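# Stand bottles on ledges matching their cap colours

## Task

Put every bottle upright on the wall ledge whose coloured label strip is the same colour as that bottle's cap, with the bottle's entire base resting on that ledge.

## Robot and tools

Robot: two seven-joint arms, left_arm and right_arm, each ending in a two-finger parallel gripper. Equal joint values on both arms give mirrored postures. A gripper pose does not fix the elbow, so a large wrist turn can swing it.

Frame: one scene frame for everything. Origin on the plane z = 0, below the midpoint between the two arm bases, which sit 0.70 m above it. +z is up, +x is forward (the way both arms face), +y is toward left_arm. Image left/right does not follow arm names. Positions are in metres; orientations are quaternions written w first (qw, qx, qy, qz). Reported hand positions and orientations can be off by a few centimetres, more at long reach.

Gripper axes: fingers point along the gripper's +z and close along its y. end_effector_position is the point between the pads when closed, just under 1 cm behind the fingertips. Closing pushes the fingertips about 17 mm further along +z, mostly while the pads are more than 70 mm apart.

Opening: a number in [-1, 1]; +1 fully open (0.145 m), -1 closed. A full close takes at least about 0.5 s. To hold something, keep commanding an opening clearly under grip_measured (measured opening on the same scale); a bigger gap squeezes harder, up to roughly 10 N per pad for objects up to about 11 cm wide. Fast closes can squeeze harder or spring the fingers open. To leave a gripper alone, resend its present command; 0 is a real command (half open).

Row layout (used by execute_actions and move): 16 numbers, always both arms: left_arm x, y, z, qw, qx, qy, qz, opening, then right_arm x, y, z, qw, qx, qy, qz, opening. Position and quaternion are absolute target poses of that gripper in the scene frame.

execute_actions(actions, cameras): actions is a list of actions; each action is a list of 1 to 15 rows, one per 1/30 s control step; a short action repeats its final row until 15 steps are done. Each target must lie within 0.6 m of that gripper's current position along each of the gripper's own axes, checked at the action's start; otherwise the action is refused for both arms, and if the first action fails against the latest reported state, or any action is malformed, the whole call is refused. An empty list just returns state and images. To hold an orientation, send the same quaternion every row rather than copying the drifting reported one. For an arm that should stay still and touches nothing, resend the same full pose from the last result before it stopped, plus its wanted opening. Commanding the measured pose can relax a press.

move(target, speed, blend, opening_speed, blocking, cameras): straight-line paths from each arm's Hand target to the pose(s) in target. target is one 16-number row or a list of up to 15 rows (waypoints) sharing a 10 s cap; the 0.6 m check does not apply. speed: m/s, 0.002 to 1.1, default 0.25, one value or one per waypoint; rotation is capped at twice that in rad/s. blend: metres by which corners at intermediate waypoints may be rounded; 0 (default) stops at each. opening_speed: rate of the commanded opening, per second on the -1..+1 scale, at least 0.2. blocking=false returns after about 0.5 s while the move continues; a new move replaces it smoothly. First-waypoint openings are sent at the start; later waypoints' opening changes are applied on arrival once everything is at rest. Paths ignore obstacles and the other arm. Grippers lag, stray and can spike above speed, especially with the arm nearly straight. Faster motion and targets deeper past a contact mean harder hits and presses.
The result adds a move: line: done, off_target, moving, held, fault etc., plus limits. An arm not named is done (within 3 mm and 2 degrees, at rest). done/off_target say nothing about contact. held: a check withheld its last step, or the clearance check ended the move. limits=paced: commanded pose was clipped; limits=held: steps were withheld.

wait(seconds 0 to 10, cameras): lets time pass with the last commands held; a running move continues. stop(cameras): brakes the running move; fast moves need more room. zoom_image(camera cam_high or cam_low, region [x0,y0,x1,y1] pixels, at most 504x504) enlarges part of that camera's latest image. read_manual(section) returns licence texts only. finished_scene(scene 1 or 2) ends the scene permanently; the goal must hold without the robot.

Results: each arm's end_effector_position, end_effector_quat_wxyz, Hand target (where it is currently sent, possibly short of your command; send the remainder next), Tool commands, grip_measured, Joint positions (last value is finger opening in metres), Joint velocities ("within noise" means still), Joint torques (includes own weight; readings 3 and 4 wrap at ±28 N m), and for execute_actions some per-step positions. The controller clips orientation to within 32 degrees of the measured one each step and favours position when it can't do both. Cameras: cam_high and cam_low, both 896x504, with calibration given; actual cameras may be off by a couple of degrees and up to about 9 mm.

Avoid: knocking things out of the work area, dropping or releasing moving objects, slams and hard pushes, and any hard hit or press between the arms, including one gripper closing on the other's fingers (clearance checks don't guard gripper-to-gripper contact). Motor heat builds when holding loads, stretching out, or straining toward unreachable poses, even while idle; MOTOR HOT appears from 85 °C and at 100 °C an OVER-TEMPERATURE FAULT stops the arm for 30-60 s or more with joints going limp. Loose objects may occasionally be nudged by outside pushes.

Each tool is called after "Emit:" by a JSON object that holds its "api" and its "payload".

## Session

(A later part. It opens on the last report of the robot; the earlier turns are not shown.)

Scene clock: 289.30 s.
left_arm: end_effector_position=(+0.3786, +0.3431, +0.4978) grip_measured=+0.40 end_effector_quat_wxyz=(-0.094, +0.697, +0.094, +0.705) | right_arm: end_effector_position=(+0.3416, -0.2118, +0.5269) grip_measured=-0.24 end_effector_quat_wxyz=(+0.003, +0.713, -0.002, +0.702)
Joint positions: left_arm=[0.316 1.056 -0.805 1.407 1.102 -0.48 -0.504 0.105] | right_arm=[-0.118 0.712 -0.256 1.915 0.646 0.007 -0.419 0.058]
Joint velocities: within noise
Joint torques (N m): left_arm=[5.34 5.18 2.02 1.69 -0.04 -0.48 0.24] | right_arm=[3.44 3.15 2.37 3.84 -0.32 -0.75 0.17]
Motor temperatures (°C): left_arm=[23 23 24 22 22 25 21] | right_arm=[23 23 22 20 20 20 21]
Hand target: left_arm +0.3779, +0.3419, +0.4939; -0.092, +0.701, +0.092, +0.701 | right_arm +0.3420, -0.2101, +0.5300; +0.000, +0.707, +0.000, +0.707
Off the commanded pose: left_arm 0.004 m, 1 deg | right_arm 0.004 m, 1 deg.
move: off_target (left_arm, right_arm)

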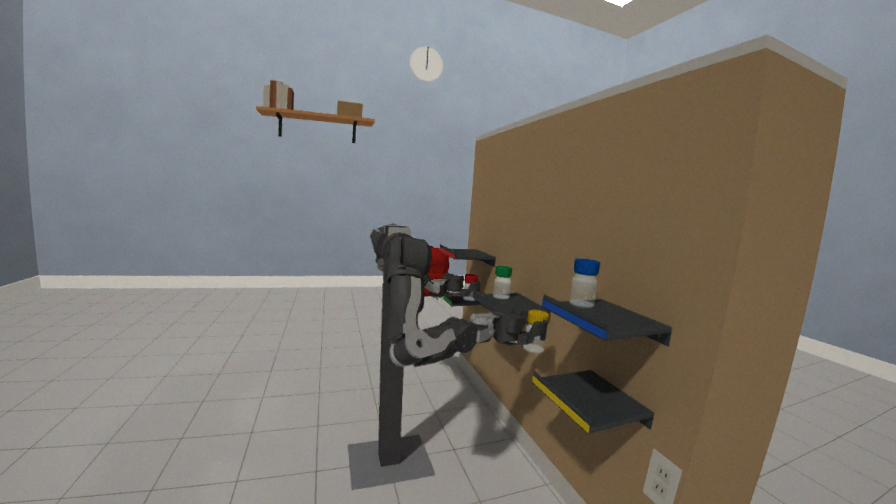

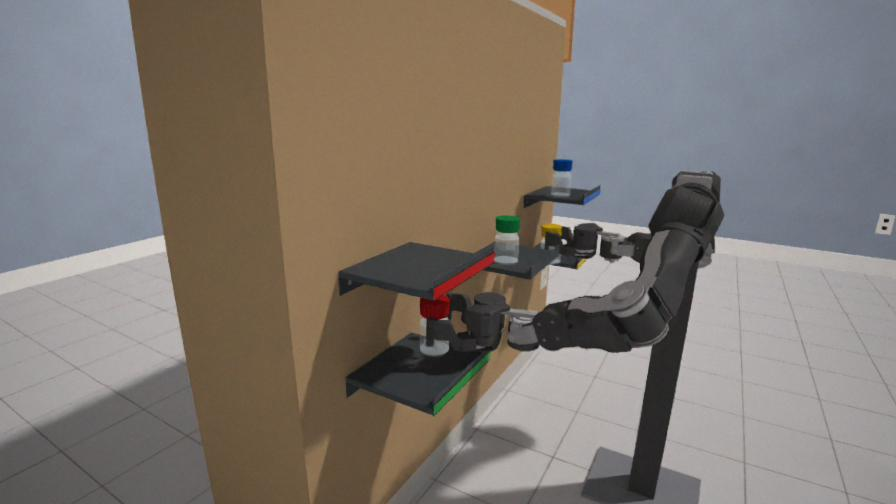

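Emit:
{"api": "move", "payload": {"target": [[0.378,0.342,0.494,-0.0923,0.7010,0.0923,0.7010,-0.8,0.342,-0.21,0.530,0,0.7071,0,0.7071,-0.8],[0.378,0.342,0.523,-0.0923,0.7010,0.0923,0.7010,-0.8,0.36,-0.27,0.532,0.0461,0.7056,-0.0461,0.7056,-0.8],[0.360,0.275,0.530,-0.0461,0.7056,0.0461,0.7056,-0.8,0.373,-0.35,0.525,0.0923,0.7010,-0.0923,0.7010,-0.8],[0.345,0.205,0.535,0,0.7071,0,0.7071,-0.8,0.373,-0.35,0.503,0.0923,0.7010,-0.0923,0.7010,-0.8],[0.345,0.205,0.66,0,0.7071,0,0.7071,-0.8,0.373,-0.35,0.495,0.0923,0.7010,-0.0923,0.7010,-0.8]], "speed": [0.1,0.12,0.12,0.15,0.15], "opening_speed": 1.2}}

Emit:
{"api": "zoom_image", "payload": {"camera": "cam_low", "region": [380, 140, 620, 360]}}

Emit:
{"api": "zoom_image", "payload": {"camera": "cam_high", "region": [430, 220, 670, 440]}}

Scene clock: 307.87 s.
left_arm: end_effector_position=(+0.3451, +0.2042, +0.6598) grip_measured=-0.25 end_effector_quat_wxyz=(+0.002, +0.708, -0.002, +0.706) | right_arm: end_effector_position=(+0.3730, -0.3521, +0.4997) grip_measured=-0.24 end_effector_quat_wxyz=(+0.096, +0.696, -0.093, +0.705)
Joint positions: left_arm=[0.564 1.261 -0.669 2.228 1.316 0.096 -0.82 0.057] | right_arm=[0.015 0.729 -0.089 1.411 0.733 -0.175 -0.227 0.058]
Joint velocities: within noise
Joint torques (N m): left_arm=[4.81 3.86 2.66 1.8 -0.37 -0.59 -0.05] | right_arm=[3.63 4.65 1.69 2.48 0.04 -0.35 0.17]
Motor temperatures (°C): left_arm=[24 23 24 21 22 25 21] | right_arm=[22 23 22 20 20 21 21]
Hand target: left_arm +0.3450, +0.2050, +0.6599; +0.000, +0.707, +0.000, +0.707 | right_arm +0.3729, -0.3500, +0.4950; +0.092, +0.701, -0.092, +0.701
Off the commanded pose: left_arm 0.001 m, 0 deg | right_arm 0.005 m, 1 deg.
move: off_target (right_arm)

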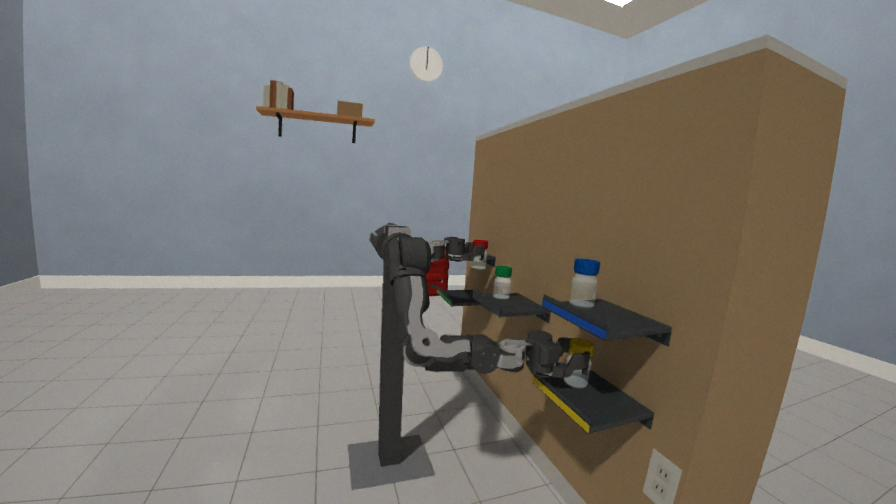

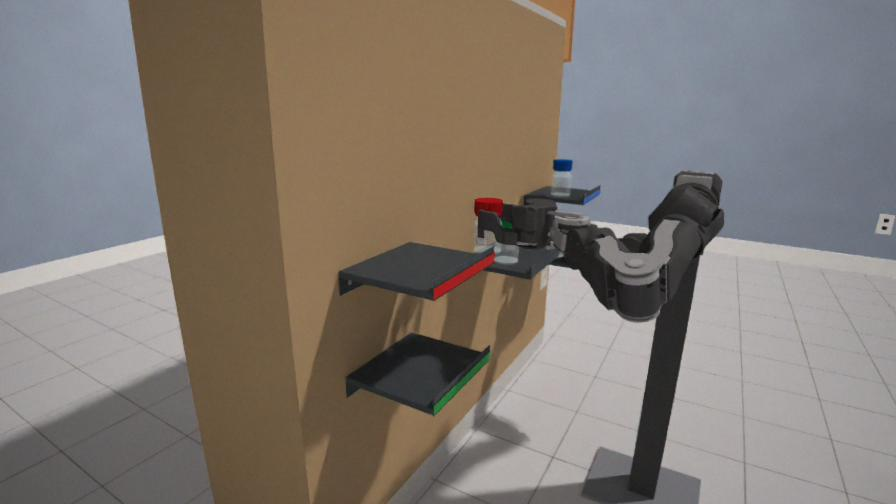

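Scaled by 2.100 from the camera's 896x504 image, which has a finer 1280x720 frame.

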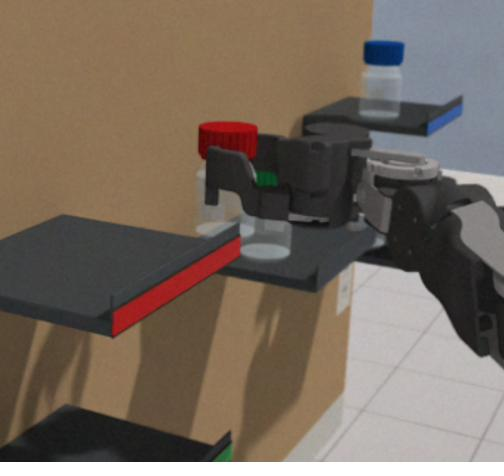

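Scaled by 2.100 from the camera's 896x504 image, which has a finer 1280x720 frame.

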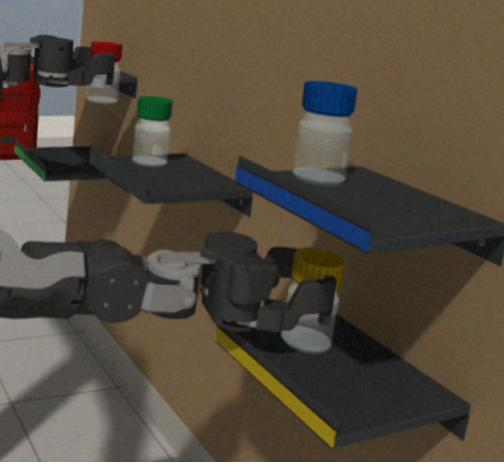

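Emit:
{"api": "zoom_image", "payload": {"camera": "cam_low", "region": [440, 180, 560, 280]}}

Emit:
{"api": "zoom_image", "payload": {"camera": "cam_high", "region": [540, 320, 640, 420]}}

Emit:
{"api": "zoom_image", "payload": {"camera": "cam_high", "region": [430, 220, 530, 320]}}

Scaled by 4.200 from the camera's 896x504 image, which has a finer 1280x720 frame.

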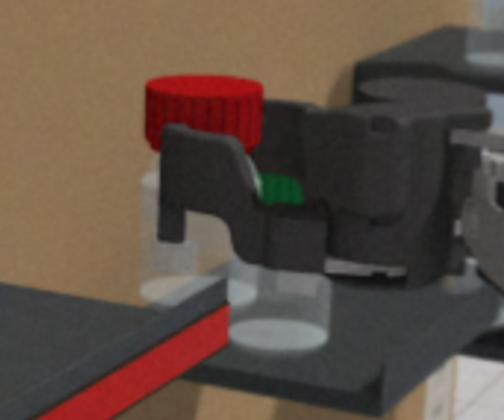

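Scaled by 5.040 from the camera's 896x504 image, which has a finer 1280x720 frame.

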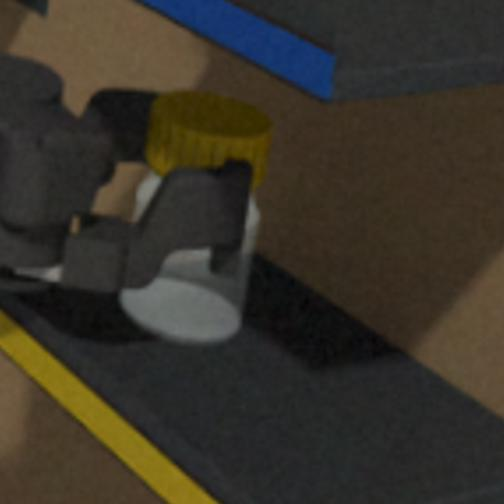

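Scaled by 5.040 from the camera's 896x504 image, which has a finer 1280x720 frame.

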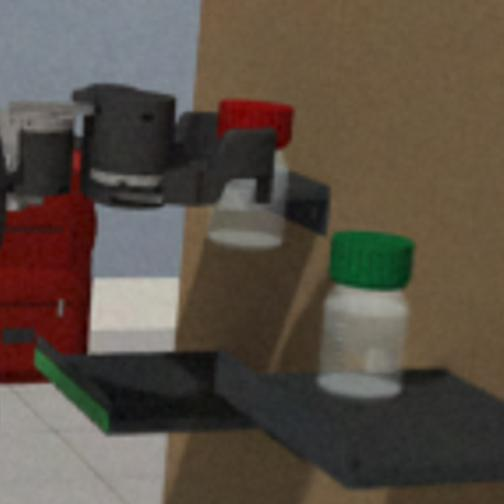

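Emit:
{"api": "move", "payload": {"target": [[0.345,0.205,0.66,0,0.7071,0,0.7071,-0.8,0.373,-0.351,0.496,0.0923,0.7010,-0.0923,0.7010,-0.1],[0.345,0.21,0.72,0,0.7071,0,0.7071,-0.8,0.373,-0.351,0.497,0.0923,0.7010,-0.0923,0.7010,-0.1],[0.362,0.275,0.722,-0.0461,0.7056,0.0461,0.7056,-0.8,0.373,-0.351,0.497,0.0923,0.7010,-0.0923,0.7010,0.2],[0.374,0.342,0.718,-0.0923,0.7010,0.0923,0.7010,-0.8,0.32,-0.337,0.498,0.0923,0.7010,-0.0923,0.7010,0.2],[0.374,0.342,0.694,-0.0923,0.7010,0.0923,0.7010,-0.8,0.27,-0.324,0.50,0.0923,0.7010,-0.0923,0.7010,0.2]], "speed": [0.1,0.15,0.15,0.12,0.08], "opening_speed": 0.5}}

Emit:
{"api": "zoom_image", "payload": {"camera": "cam_low", "region": [380, 140, 620, 360]}}

Emit:
{"api": "zoom_image", "payload": {"camera": "cam_high", "region": [430, 220, 670, 440]}}

Scene clock: 348.67 s.
left_arm: end_effector_position=(+0.3741, +0.3426, +0.6922) grip_measured=-0.25 end_effector_quat_wxyz=(-0.093, +0.704, +0.095, +0.697) | right_arm: end_effector_position=(+0.2699, -0.3228, +0.4978) grip_measured=+0.20 end_effector_quat_wxyz=(+0.090, +0.704, -0.091, +0.698)
Joint positions: left_arm=[0.632 1.465 -0.582 1.857 1.511 0.083 -0.611 0.057] | right_arm=[-0.603 0.701 0.165 1.861 0.699 -0.268 -0.322 0.09]
Joint velocities: within noise
Joint torques (N m): left_arm=[5.24 5.92 3.48 1.01 -0.35 -0.87 0.23] | right_arm=[1.07 3.78 3.79 3.73 -0.14 -0.55 -0.13]
Motor temperatures (°C): left_arm=[23 23 24 21 22 25 21] | right_arm=[22 24 22 20 20 20 21]
Hand target: left_arm +0.3740, +0.3420, +0.6940; -0.092, +0.701, +0.092, +0.701 | right_arm +0.2700, -0.3241, +0.5000; +0.092, +0.701, -0.092, +0.701
Off the commanded pose: left_arm 0.002 m, 1 deg | right_arm 0.003 m, 1 deg.
move: done

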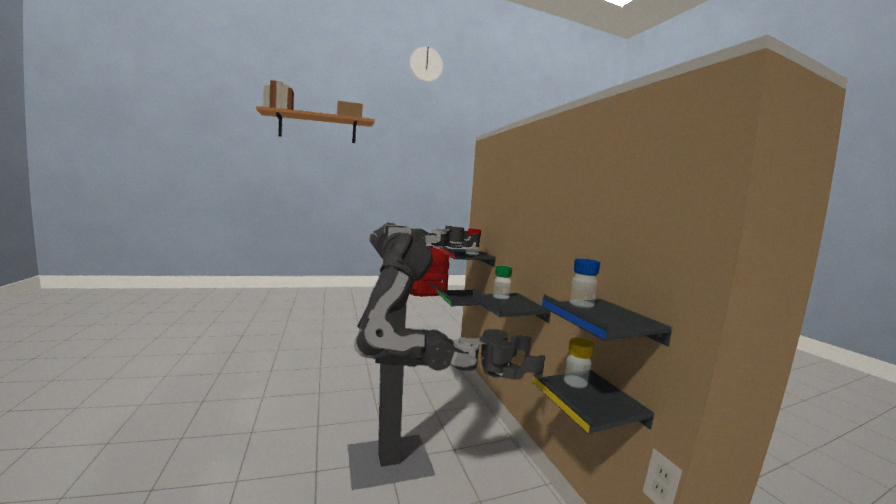

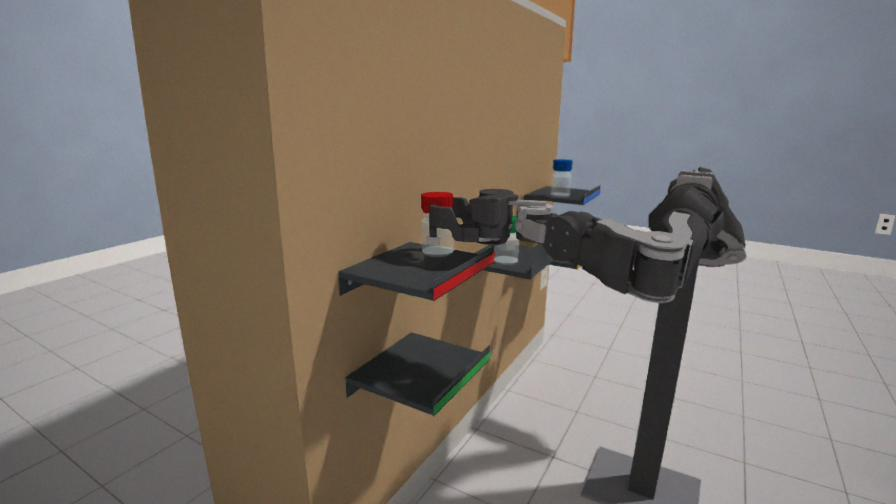

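Scaled by 2.100 from the camera's 896x504 image, which has a finer 1280x720 frame.

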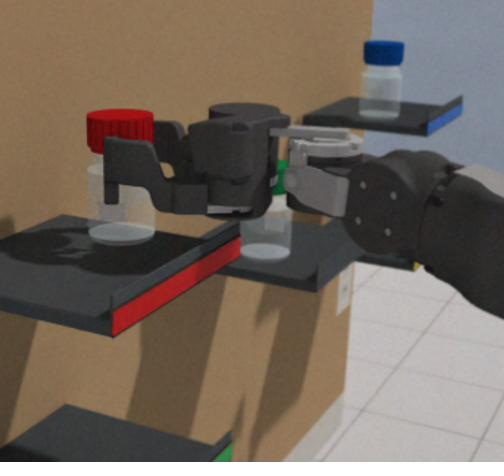

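Scaled by 2.100 from the camera's 896x504 image, which has a finer 1280x720 frame.

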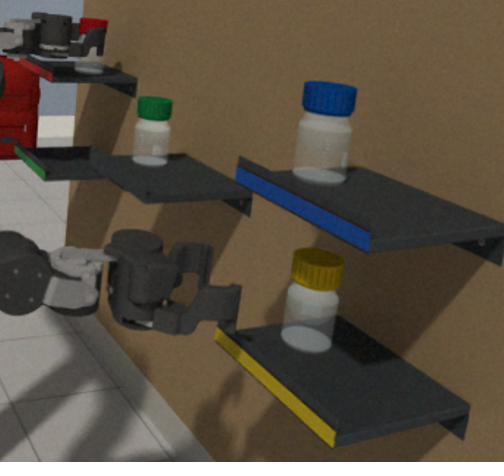

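Emit:
{"api": "move", "payload": {"target": [[0.374,0.342,0.688,-0.0923,0.7010,0.0923,0.7010,-0.8,0.27,-0.324,0.50,0.0923,0.7010,-0.0923,0.7010,0.2],[0.374,0.342,0.688,-0.0923,0.7010,0.0923,0.7010,0.2,0.27,-0.324,0.50,0.0923,0.7010,-0.0923,0.7010,0.2],[0.27,0.314,0.697,-0.0923,0.7010,0.0923,0.7010,0.2,0.27,-0.324,0.50,0.0923,0.7010,-0.0923,0.7010,0.2],[0.275,0.23,0.64,0,0.7071,0,0.7071,0.3,0.27,-0.324,0.50,0.0923,0.7010,-0.0923,0.7010,0.2],[0.30,0.18,0.597,0.2988,0.6409,-0.2988,0.6409,0.3,0.27,-0.324,0.50,0.0923,0.7010,-0.0923,0.7010,0.2]], "speed": [0.04,0.1,0.14,0.18,0.18], "opening_speed": 0.6}}

Emit:
{"api": "zoom_image", "payload": {"camera": "cam_low", "region": [380, 140, 620, 360]}}

Emit:
{"api": "zoom_image", "payload": {"camera": "cam_high", "region": [430, 200, 570, 320]}}

Scene clock: 373.27 s.
left_arm: end_effector_position=(+0.3000, +0.1806, +0.5968) grip_measured=+0.30 end_effector_quat_wxyz=(+0.297, +0.641, -0.297, +0.642) | right_arm: end_effector_position=(+0.2699, -0.3228, +0.4978) grip_measured=+0.20 end_effector_quat_wxyz=(+0.090, +0.704, -0.091, +0.698)
Joint positions: left_arm=[1.079 1.51 -1.553 1.829 1.41 -0.449 0.511 0.098] | right_arm=[-0.603 0.701 0.165 1.861 0.699 -0.268 -0.322 0.09]
Joint velocities: within noise
Joint torques (N m): left_arm=[5.13 2.55 3.12 0.92 0.41 -0.42 0.22] | right_arm=[1.04 3.92 3.77 3.71 -0.11 -0.55 -0.1]
Motor temperatures (°C): left_arm=[23 24 25 21 22 25 21] | right_arm=[21 24 23 21 20 21 21]
Hand target: left_arm +0.3000, +0.1799, +0.5970; +0.299, +0.641, -0.299, +0.641 | right_arm +0.2700, -0.3241, +0.5000; +0.092, +0.701, -0.093, +0.701
Off the commanded pose: left_arm 0.001 m, 0 deg | right_arm 0.003 m, 1 deg.
move: done; target 4's new opening was sent with left_arm's hand 0.002 m and 3 deg from that target

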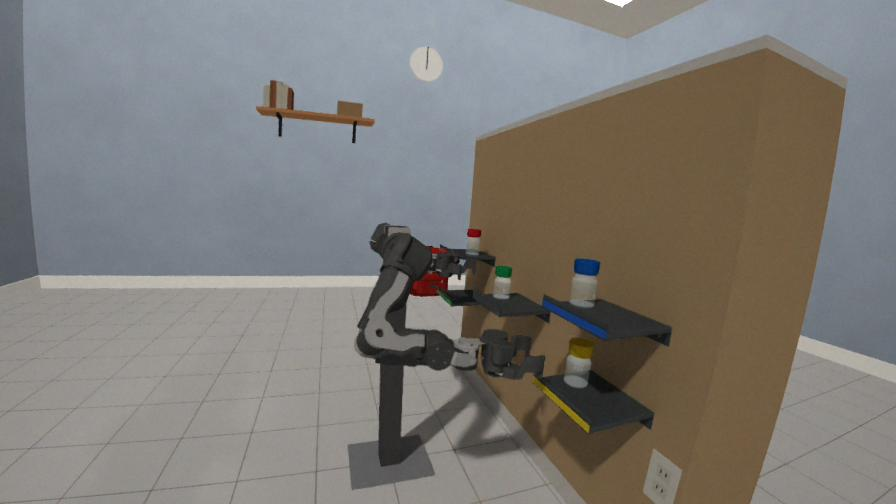

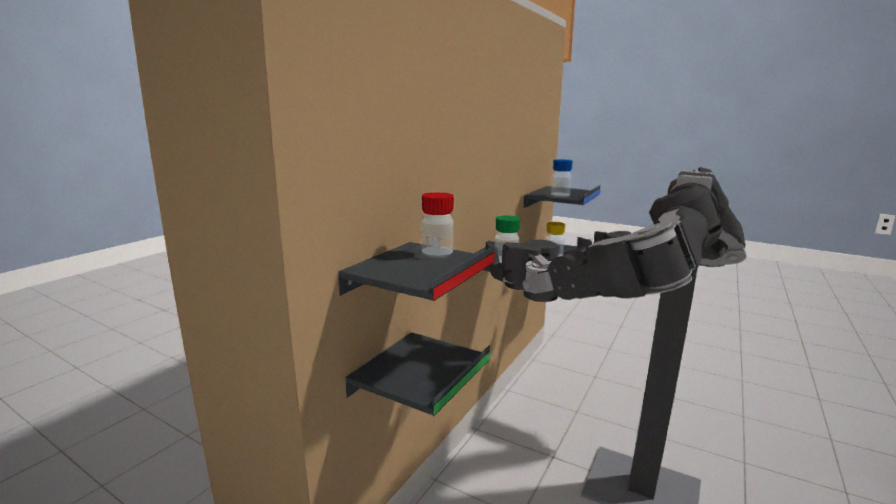

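Scaled by 2.100 from the camera's 896x504 image, which has a finer 1280x720 frame.

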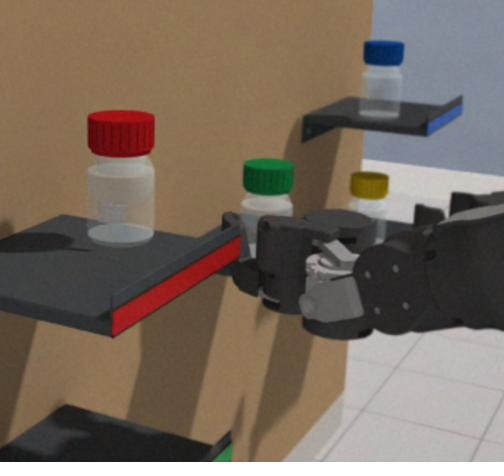

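Scaled by 3.600 from the camera's 896x504 image, which has a finer 1280x720 frame.

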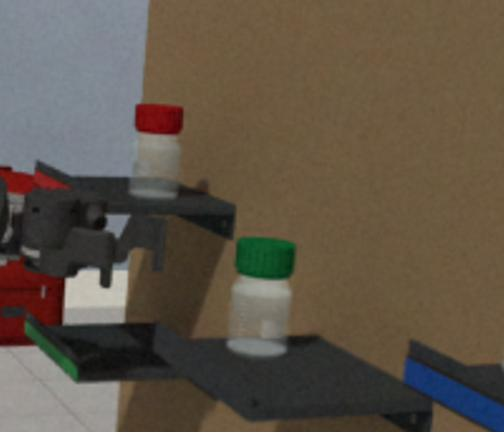

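Emit:
{"api": "move", "payload": {"target": [[0.322,0.132,0.594,0.2988,0.6409,-0.2988,0.6409,0.3,0.27,-0.324,0.50,0.0923,0.7010,-0.0923,0.7010,0.2],[0.370,0.047,0.592,0.2988,0.6409,-0.2988,0.6409,0.3,0.27,-0.324,0.50,0.0923,0.7010,-0.0923,0.7010,0.2],[0.370,0.047,0.592,0.2988,0.6409,-0.2988,0.6409,-0.8,0.27,-0.324,0.50,0.0923,0.7010,-0.0923,0.7010,0.2],[0.370,0.047,0.618,0.2988,0.6409,-0.2988,0.6409,-0.8,0.27,-0.324,0.50,0.0923,0.7010,-0.0923,0.7010,0.2],[0.345,0.195,0.61,0.1227,0.6964,-0.1227,0.6964,-0.8,0.27,-0.324,0.50,0.0923,0.7010,-0.0923,0.7010,0.2]], "speed": [0.14,0.12,0.1,0.12,0.17], "opening_speed": 1.2}}

Emit:
{"api": "zoom_image", "payload": {"camera": "cam_low", "region": [380, 140, 620, 360]}}

Emit:
{"api": "zoom_image", "payload": {"camera": "cam_high", "region": [430, 200, 570, 320]}}

Scene clock: 394.53 s.
left_arm: end_effector_position=(+0.3452, +0.1958, +0.6088) grip_measured=-0.24 end_effector_quat_wxyz=(+0.121, +0.699, -0.125, +0.693) | right_arm: end_effector_position=(+0.2699, -0.3227, +0.4978) grip_measured=+0.20 end_effector_quat_wxyz=(+0.090, +0.704, -0.090, +0.698)
Joint positions: left_arm=[1.11 1.432 -1.529 2.02 1.322 -0.333 -0.282 0.058] | right_arm=[-0.603 0.701 0.165 1.861 0.698 -0.268 -0.322 0.09]
Joint velocities: within noise
Joint torques (N m): left_arm=[4.84 2.07 2.92 1.99 -0.03 -0.97 -0.01] | right_arm=[0.86 3.73 3.79 3.56 -0.13 -0.53 -0.12]
Motor temperatures (°C): left_arm=[24 23 25 21 22 25 21] | right_arm=[21 23 23 21 20 21 21]
Hand target: left_arm +0.3450, +0.1950, +0.6100; +0.123, +0.696, -0.123, +0.696 | right_arm +0.2700, -0.3241, +0.5000; +0.092, +0.701, -0.092, +0.701
Off the commanded pose: left_arm 0.001 m, 1 deg | right_arm 0.003 m, 1 deg.
move: done

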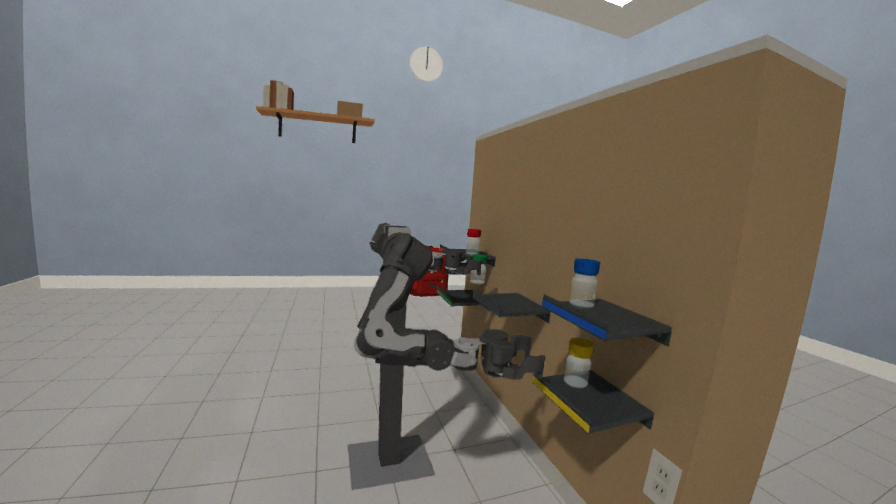

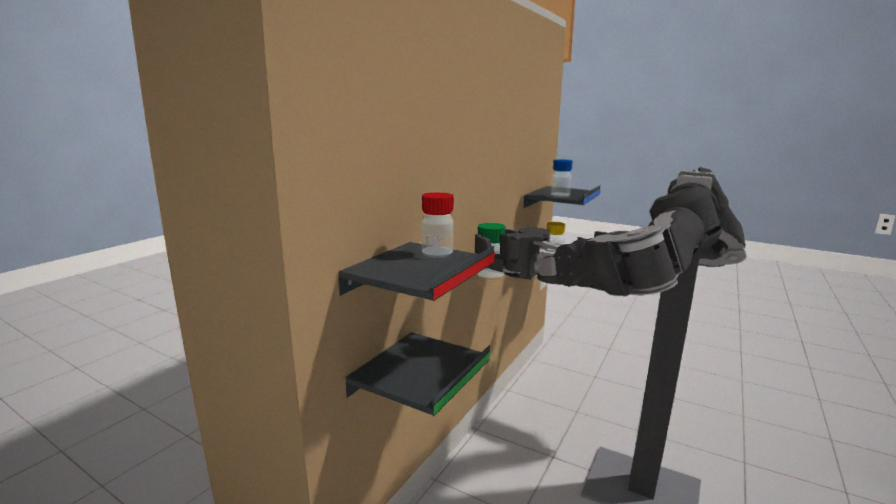

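Scaled by 2.100 from the camera's 896x504 image, which has a finer 1280x720 frame.

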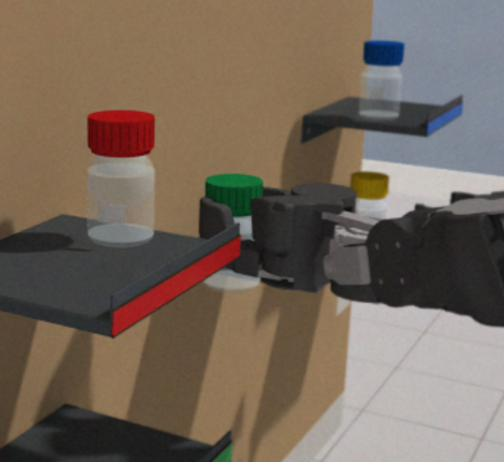

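Scaled by 3.600 from the camera's 896x504 image, which has a finer 1280x720 frame.

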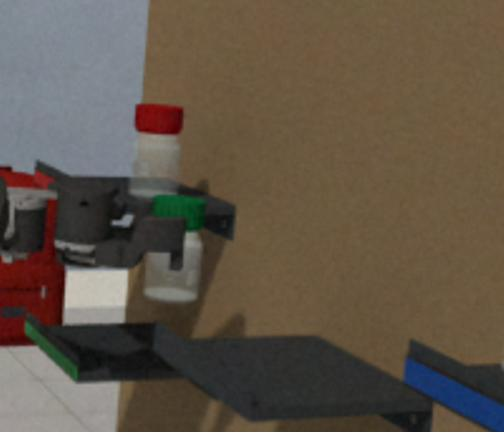

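Emit:
{"api": "move", "payload": {"target": [[0.340,0.203,0.535,0,0.7071,0,0.7071,-0.8,0.27,-0.324,0.50,0.0923,0.7010,-0.0923,0.7010,0.2],[0.360,0.28,0.533,-0.0461,0.7056,0.0461,0.7056,-0.8,0.27,-0.324,0.50,0.0923,0.7010,-0.0923,0.7010,0.2],[0.373,0.345,0.523,-0.0923,0.7010,0.0923,0.7010,-0.8,0.27,-0.324,0.50,0.0923,0.7010,-0.0923,0.7010,0.2],[0.373,0.345,0.499,-0.0923,0.7010,0.0923,0.7010,-0.8,0.27,-0.324,0.50,0.0923,0.7010,-0.0923,0.7010,0.2],[0.373,0.345,0.4955,-0.0923,0.7010,0.0923,0.7010,-0.8,0.27,-0.324,0.50,0.0923,0.7010,-0.0923,0.7010,0.2]], "speed": [0.14,0.14,0.12,0.08,0.03]}}

Emit:
{"api": "zoom_image", "payload": {"camera": "cam_low", "region": [380, 240, 540, 420]}}

Emit:
{"api": "zoom_image", "payload": {"camera": "cam_high", "region": [430, 220, 550, 320]}}

Scene clock: 412.23 s.
left_arm: end_effector_position=(+0.3734, +0.3475, +0.4985) grip_measured=-0.24 end_effector_quat_wxyz=(-0.096, +0.699, +0.095, +0.702) | right_arm: end_effector_position=(+0.2699, -0.3227, +0.4978) grip_measured=+0.20 end_effector_quat_wxyz=(+0.090, +0.704, -0.090, +0.698)
Joint positions: left_arm=[0.786 1.177 -1.515 1.425 1.329 -0.705 -0.601 0.058] | right_arm=[-0.603 0.701 0.165 1.861 0.698 -0.268 -0.322 0.09]
Joint velocities: within noise
Joint torques (N m): left_arm=[5.29 3.57 2.03 0.8 -0.11 -0.67 0.27] | right_arm=[1.07 3.84 3.77 3.78 -0.12 -0.55 -0.1]
Motor temperatures (°C): left_arm=[24 23 25 21 22 26 21] | right_arm=[21 23 23 21 20 21 21]
Hand target: left_arm +0.3730, +0.3449, +0.4955; -0.092, +0.701, +0.092, +0.701 | right_arm +0.2700, -0.3241, +0.5000; +0.092, +0.701, -0.092, +0.701
Off the commanded pose: left_arm 0.004 m, 1 deg | right_arm 0.003 m, 1 deg.
move: off_target (left_arm)

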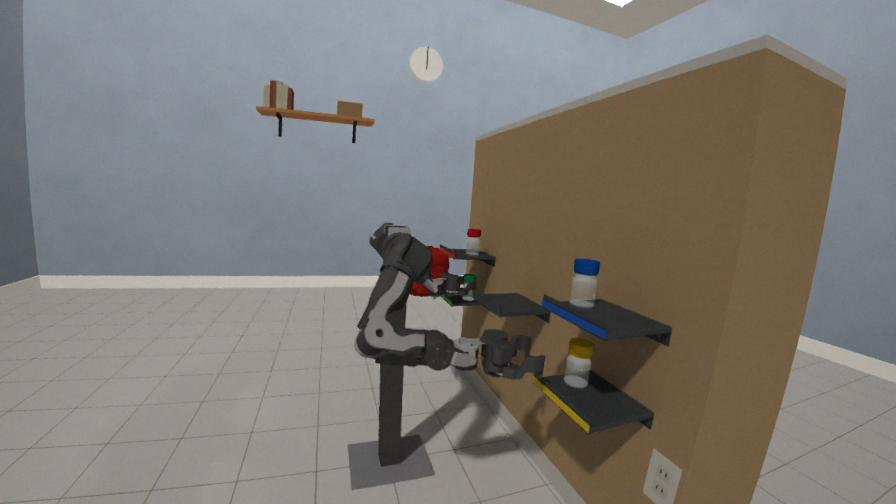

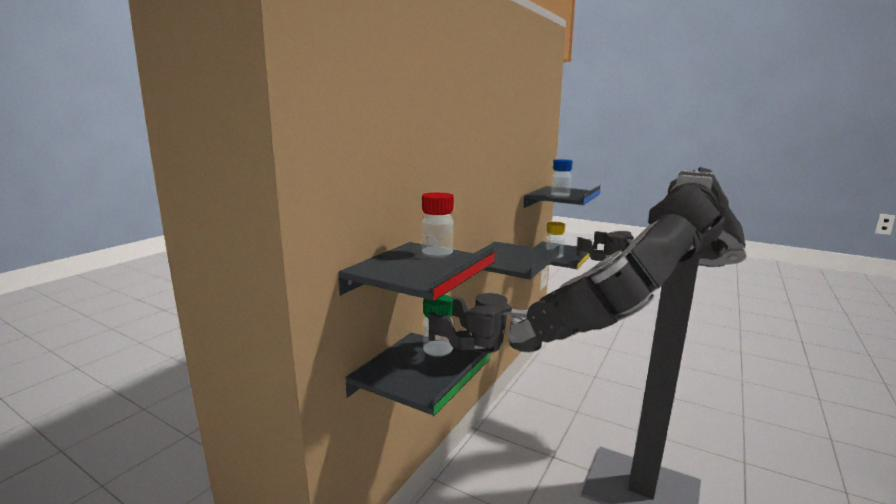

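Scaled by 2.800 from the camera's 896x504 image, which has a finer 1280x720 frame.

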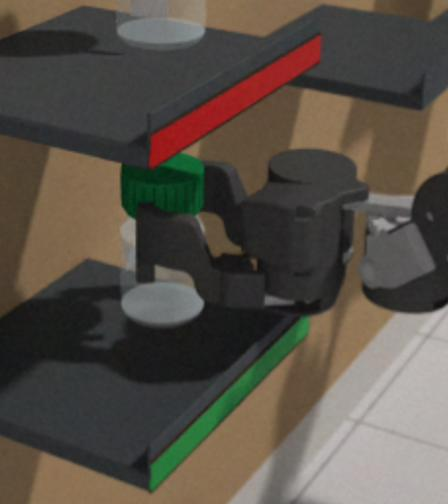

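Scaled by 4.200 from the camera's 896x504 image, which has a finer 1280x720 frame.

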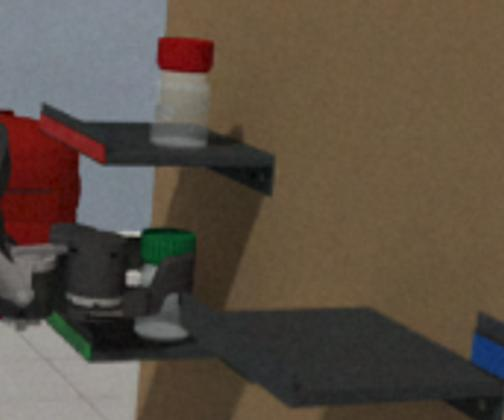

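Emit:
{"api": "move", "payload": {"target": [[0.373,0.345,0.4935,-0.0923,0.7010,0.0923,0.7010,-0.8,0.27,-0.324,0.50,0.0923,0.7010,-0.0923,0.7010,0.2],[0.373,0.346,0.4945,-0.0923,0.7010,0.0923,0.7010,0.2,0.27,-0.324,0.50,0.0923,0.7010,-0.0923,0.7010,0.2],[0.32,0.331,0.498,-0.0923,0.7010,0.0923,0.7010,0.2,0.27,-0.324,0.50,0.0923,0.7010,-0.0923,0.7010,0.2],[0.268,0.317,0.50,-0.0923,0.7010,0.0923,0.7010,0.2,0.27,-0.324,0.50,0.0923,0.7010,-0.0923,0.7010,0.2]], "speed": [0.03,0.05,0.12,0.15], "opening_speed": 0.5}}

Emit:
{"api": "zoom_image", "payload": {"camera": "cam_low", "region": [340, 160, 640, 420]}}

Emit:
{"api": "zoom_image", "payload": {"camera": "cam_high", "region": [430, 220, 680, 440]}}

Scene clock: 426.73 s.
left_arm: end_effector_position=(+0.2681, +0.3174, +0.5013) grip_measured=+0.20 end_effector_quat_wxyz=(-0.093, +0.701, +0.093, +0.701) | right_arm: end_effector_position=(+0.2699, -0.3227, +0.4978) grip_measured=+0.20 end_effector_quat_wxyz=(+0.090, +0.704, -0.090, +0.698)
Joint positions: left_arm=[-0.213 1.373 -0.756 1.891 0.898 -0.788 -0.934 0.09] | right_arm=[-0.603 0.701 0.165 1.861 0.698 -0.268 -0.322 0.09]
Joint velocities: within noise
Joint torques (N m): left_arm=[2.18 4.89 2.3 1.69 -0.23 -0.42 0.23] | right_arm=[0.96 3.81 3.85 3.64 -0.11 -0.53 -0.11]
Motor temperatures (°C): left_arm=[24 23 25 21 22 25 21] | right_arm=[21 23 23 21 20 21 21]
Hand target: left_arm +0.2680, +0.3170, +0.5000; -0.092, +0.701, +0.092, +0.701 | right_arm +0.2700, -0.3241, +0.5000; +0.092, +0.701, -0.092, +0.701
Off the commanded pose: left_arm 0.001 m, 0 deg | right_arm 0.003 m, 1 deg.
joint read past its limit (left arm) — joint 6 (wrist pitch), lower limit.
joint sent to its limit (left arm) — joint 6 (wrist pitch), lower limit. The joint targets still meet the commanded pose.
move: done; target 2's new opening was sent with left_arm's hand 0.004 m and 1 deg from that target

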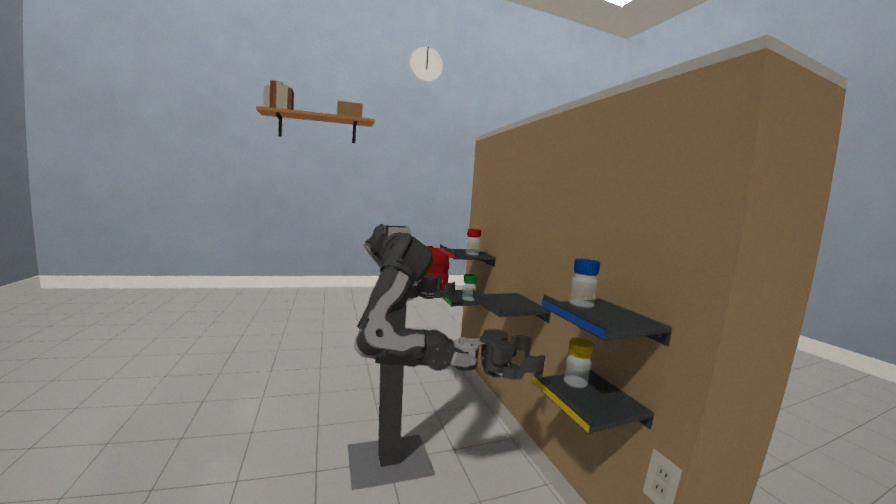

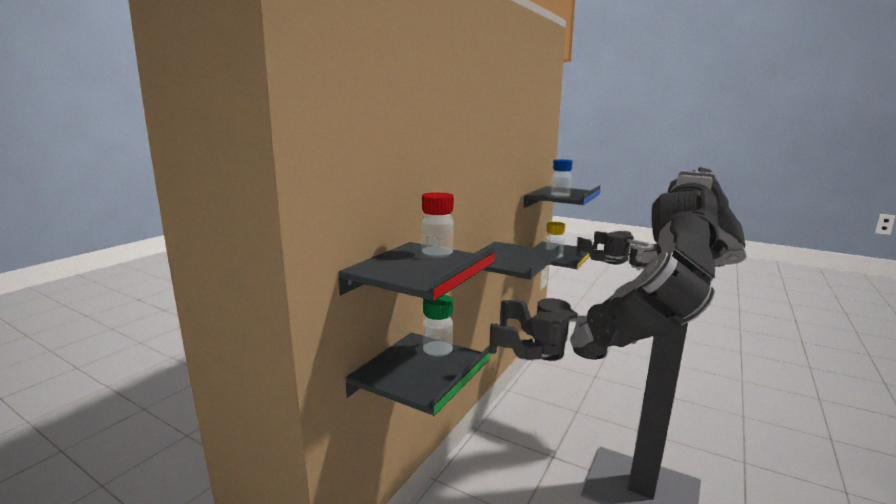

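Scaled by 1.680 from the camera's 896x504 image, which has a finer 1280x720 frame.

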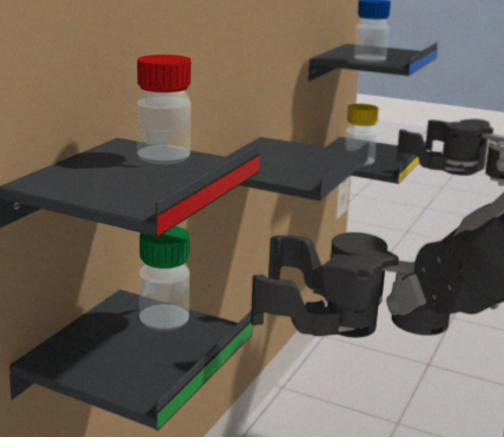

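Scaled by 2.016 from the camera's 896x504 image, which has a finer 1280x720 frame.

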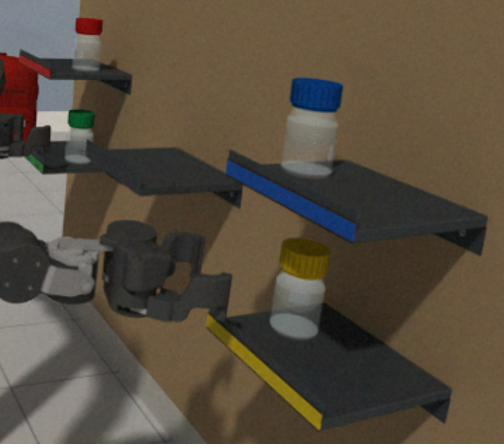

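Emit:
{"api": "finished_scene", "payload": {"scene": 2}}

The scene is finished: the task was done.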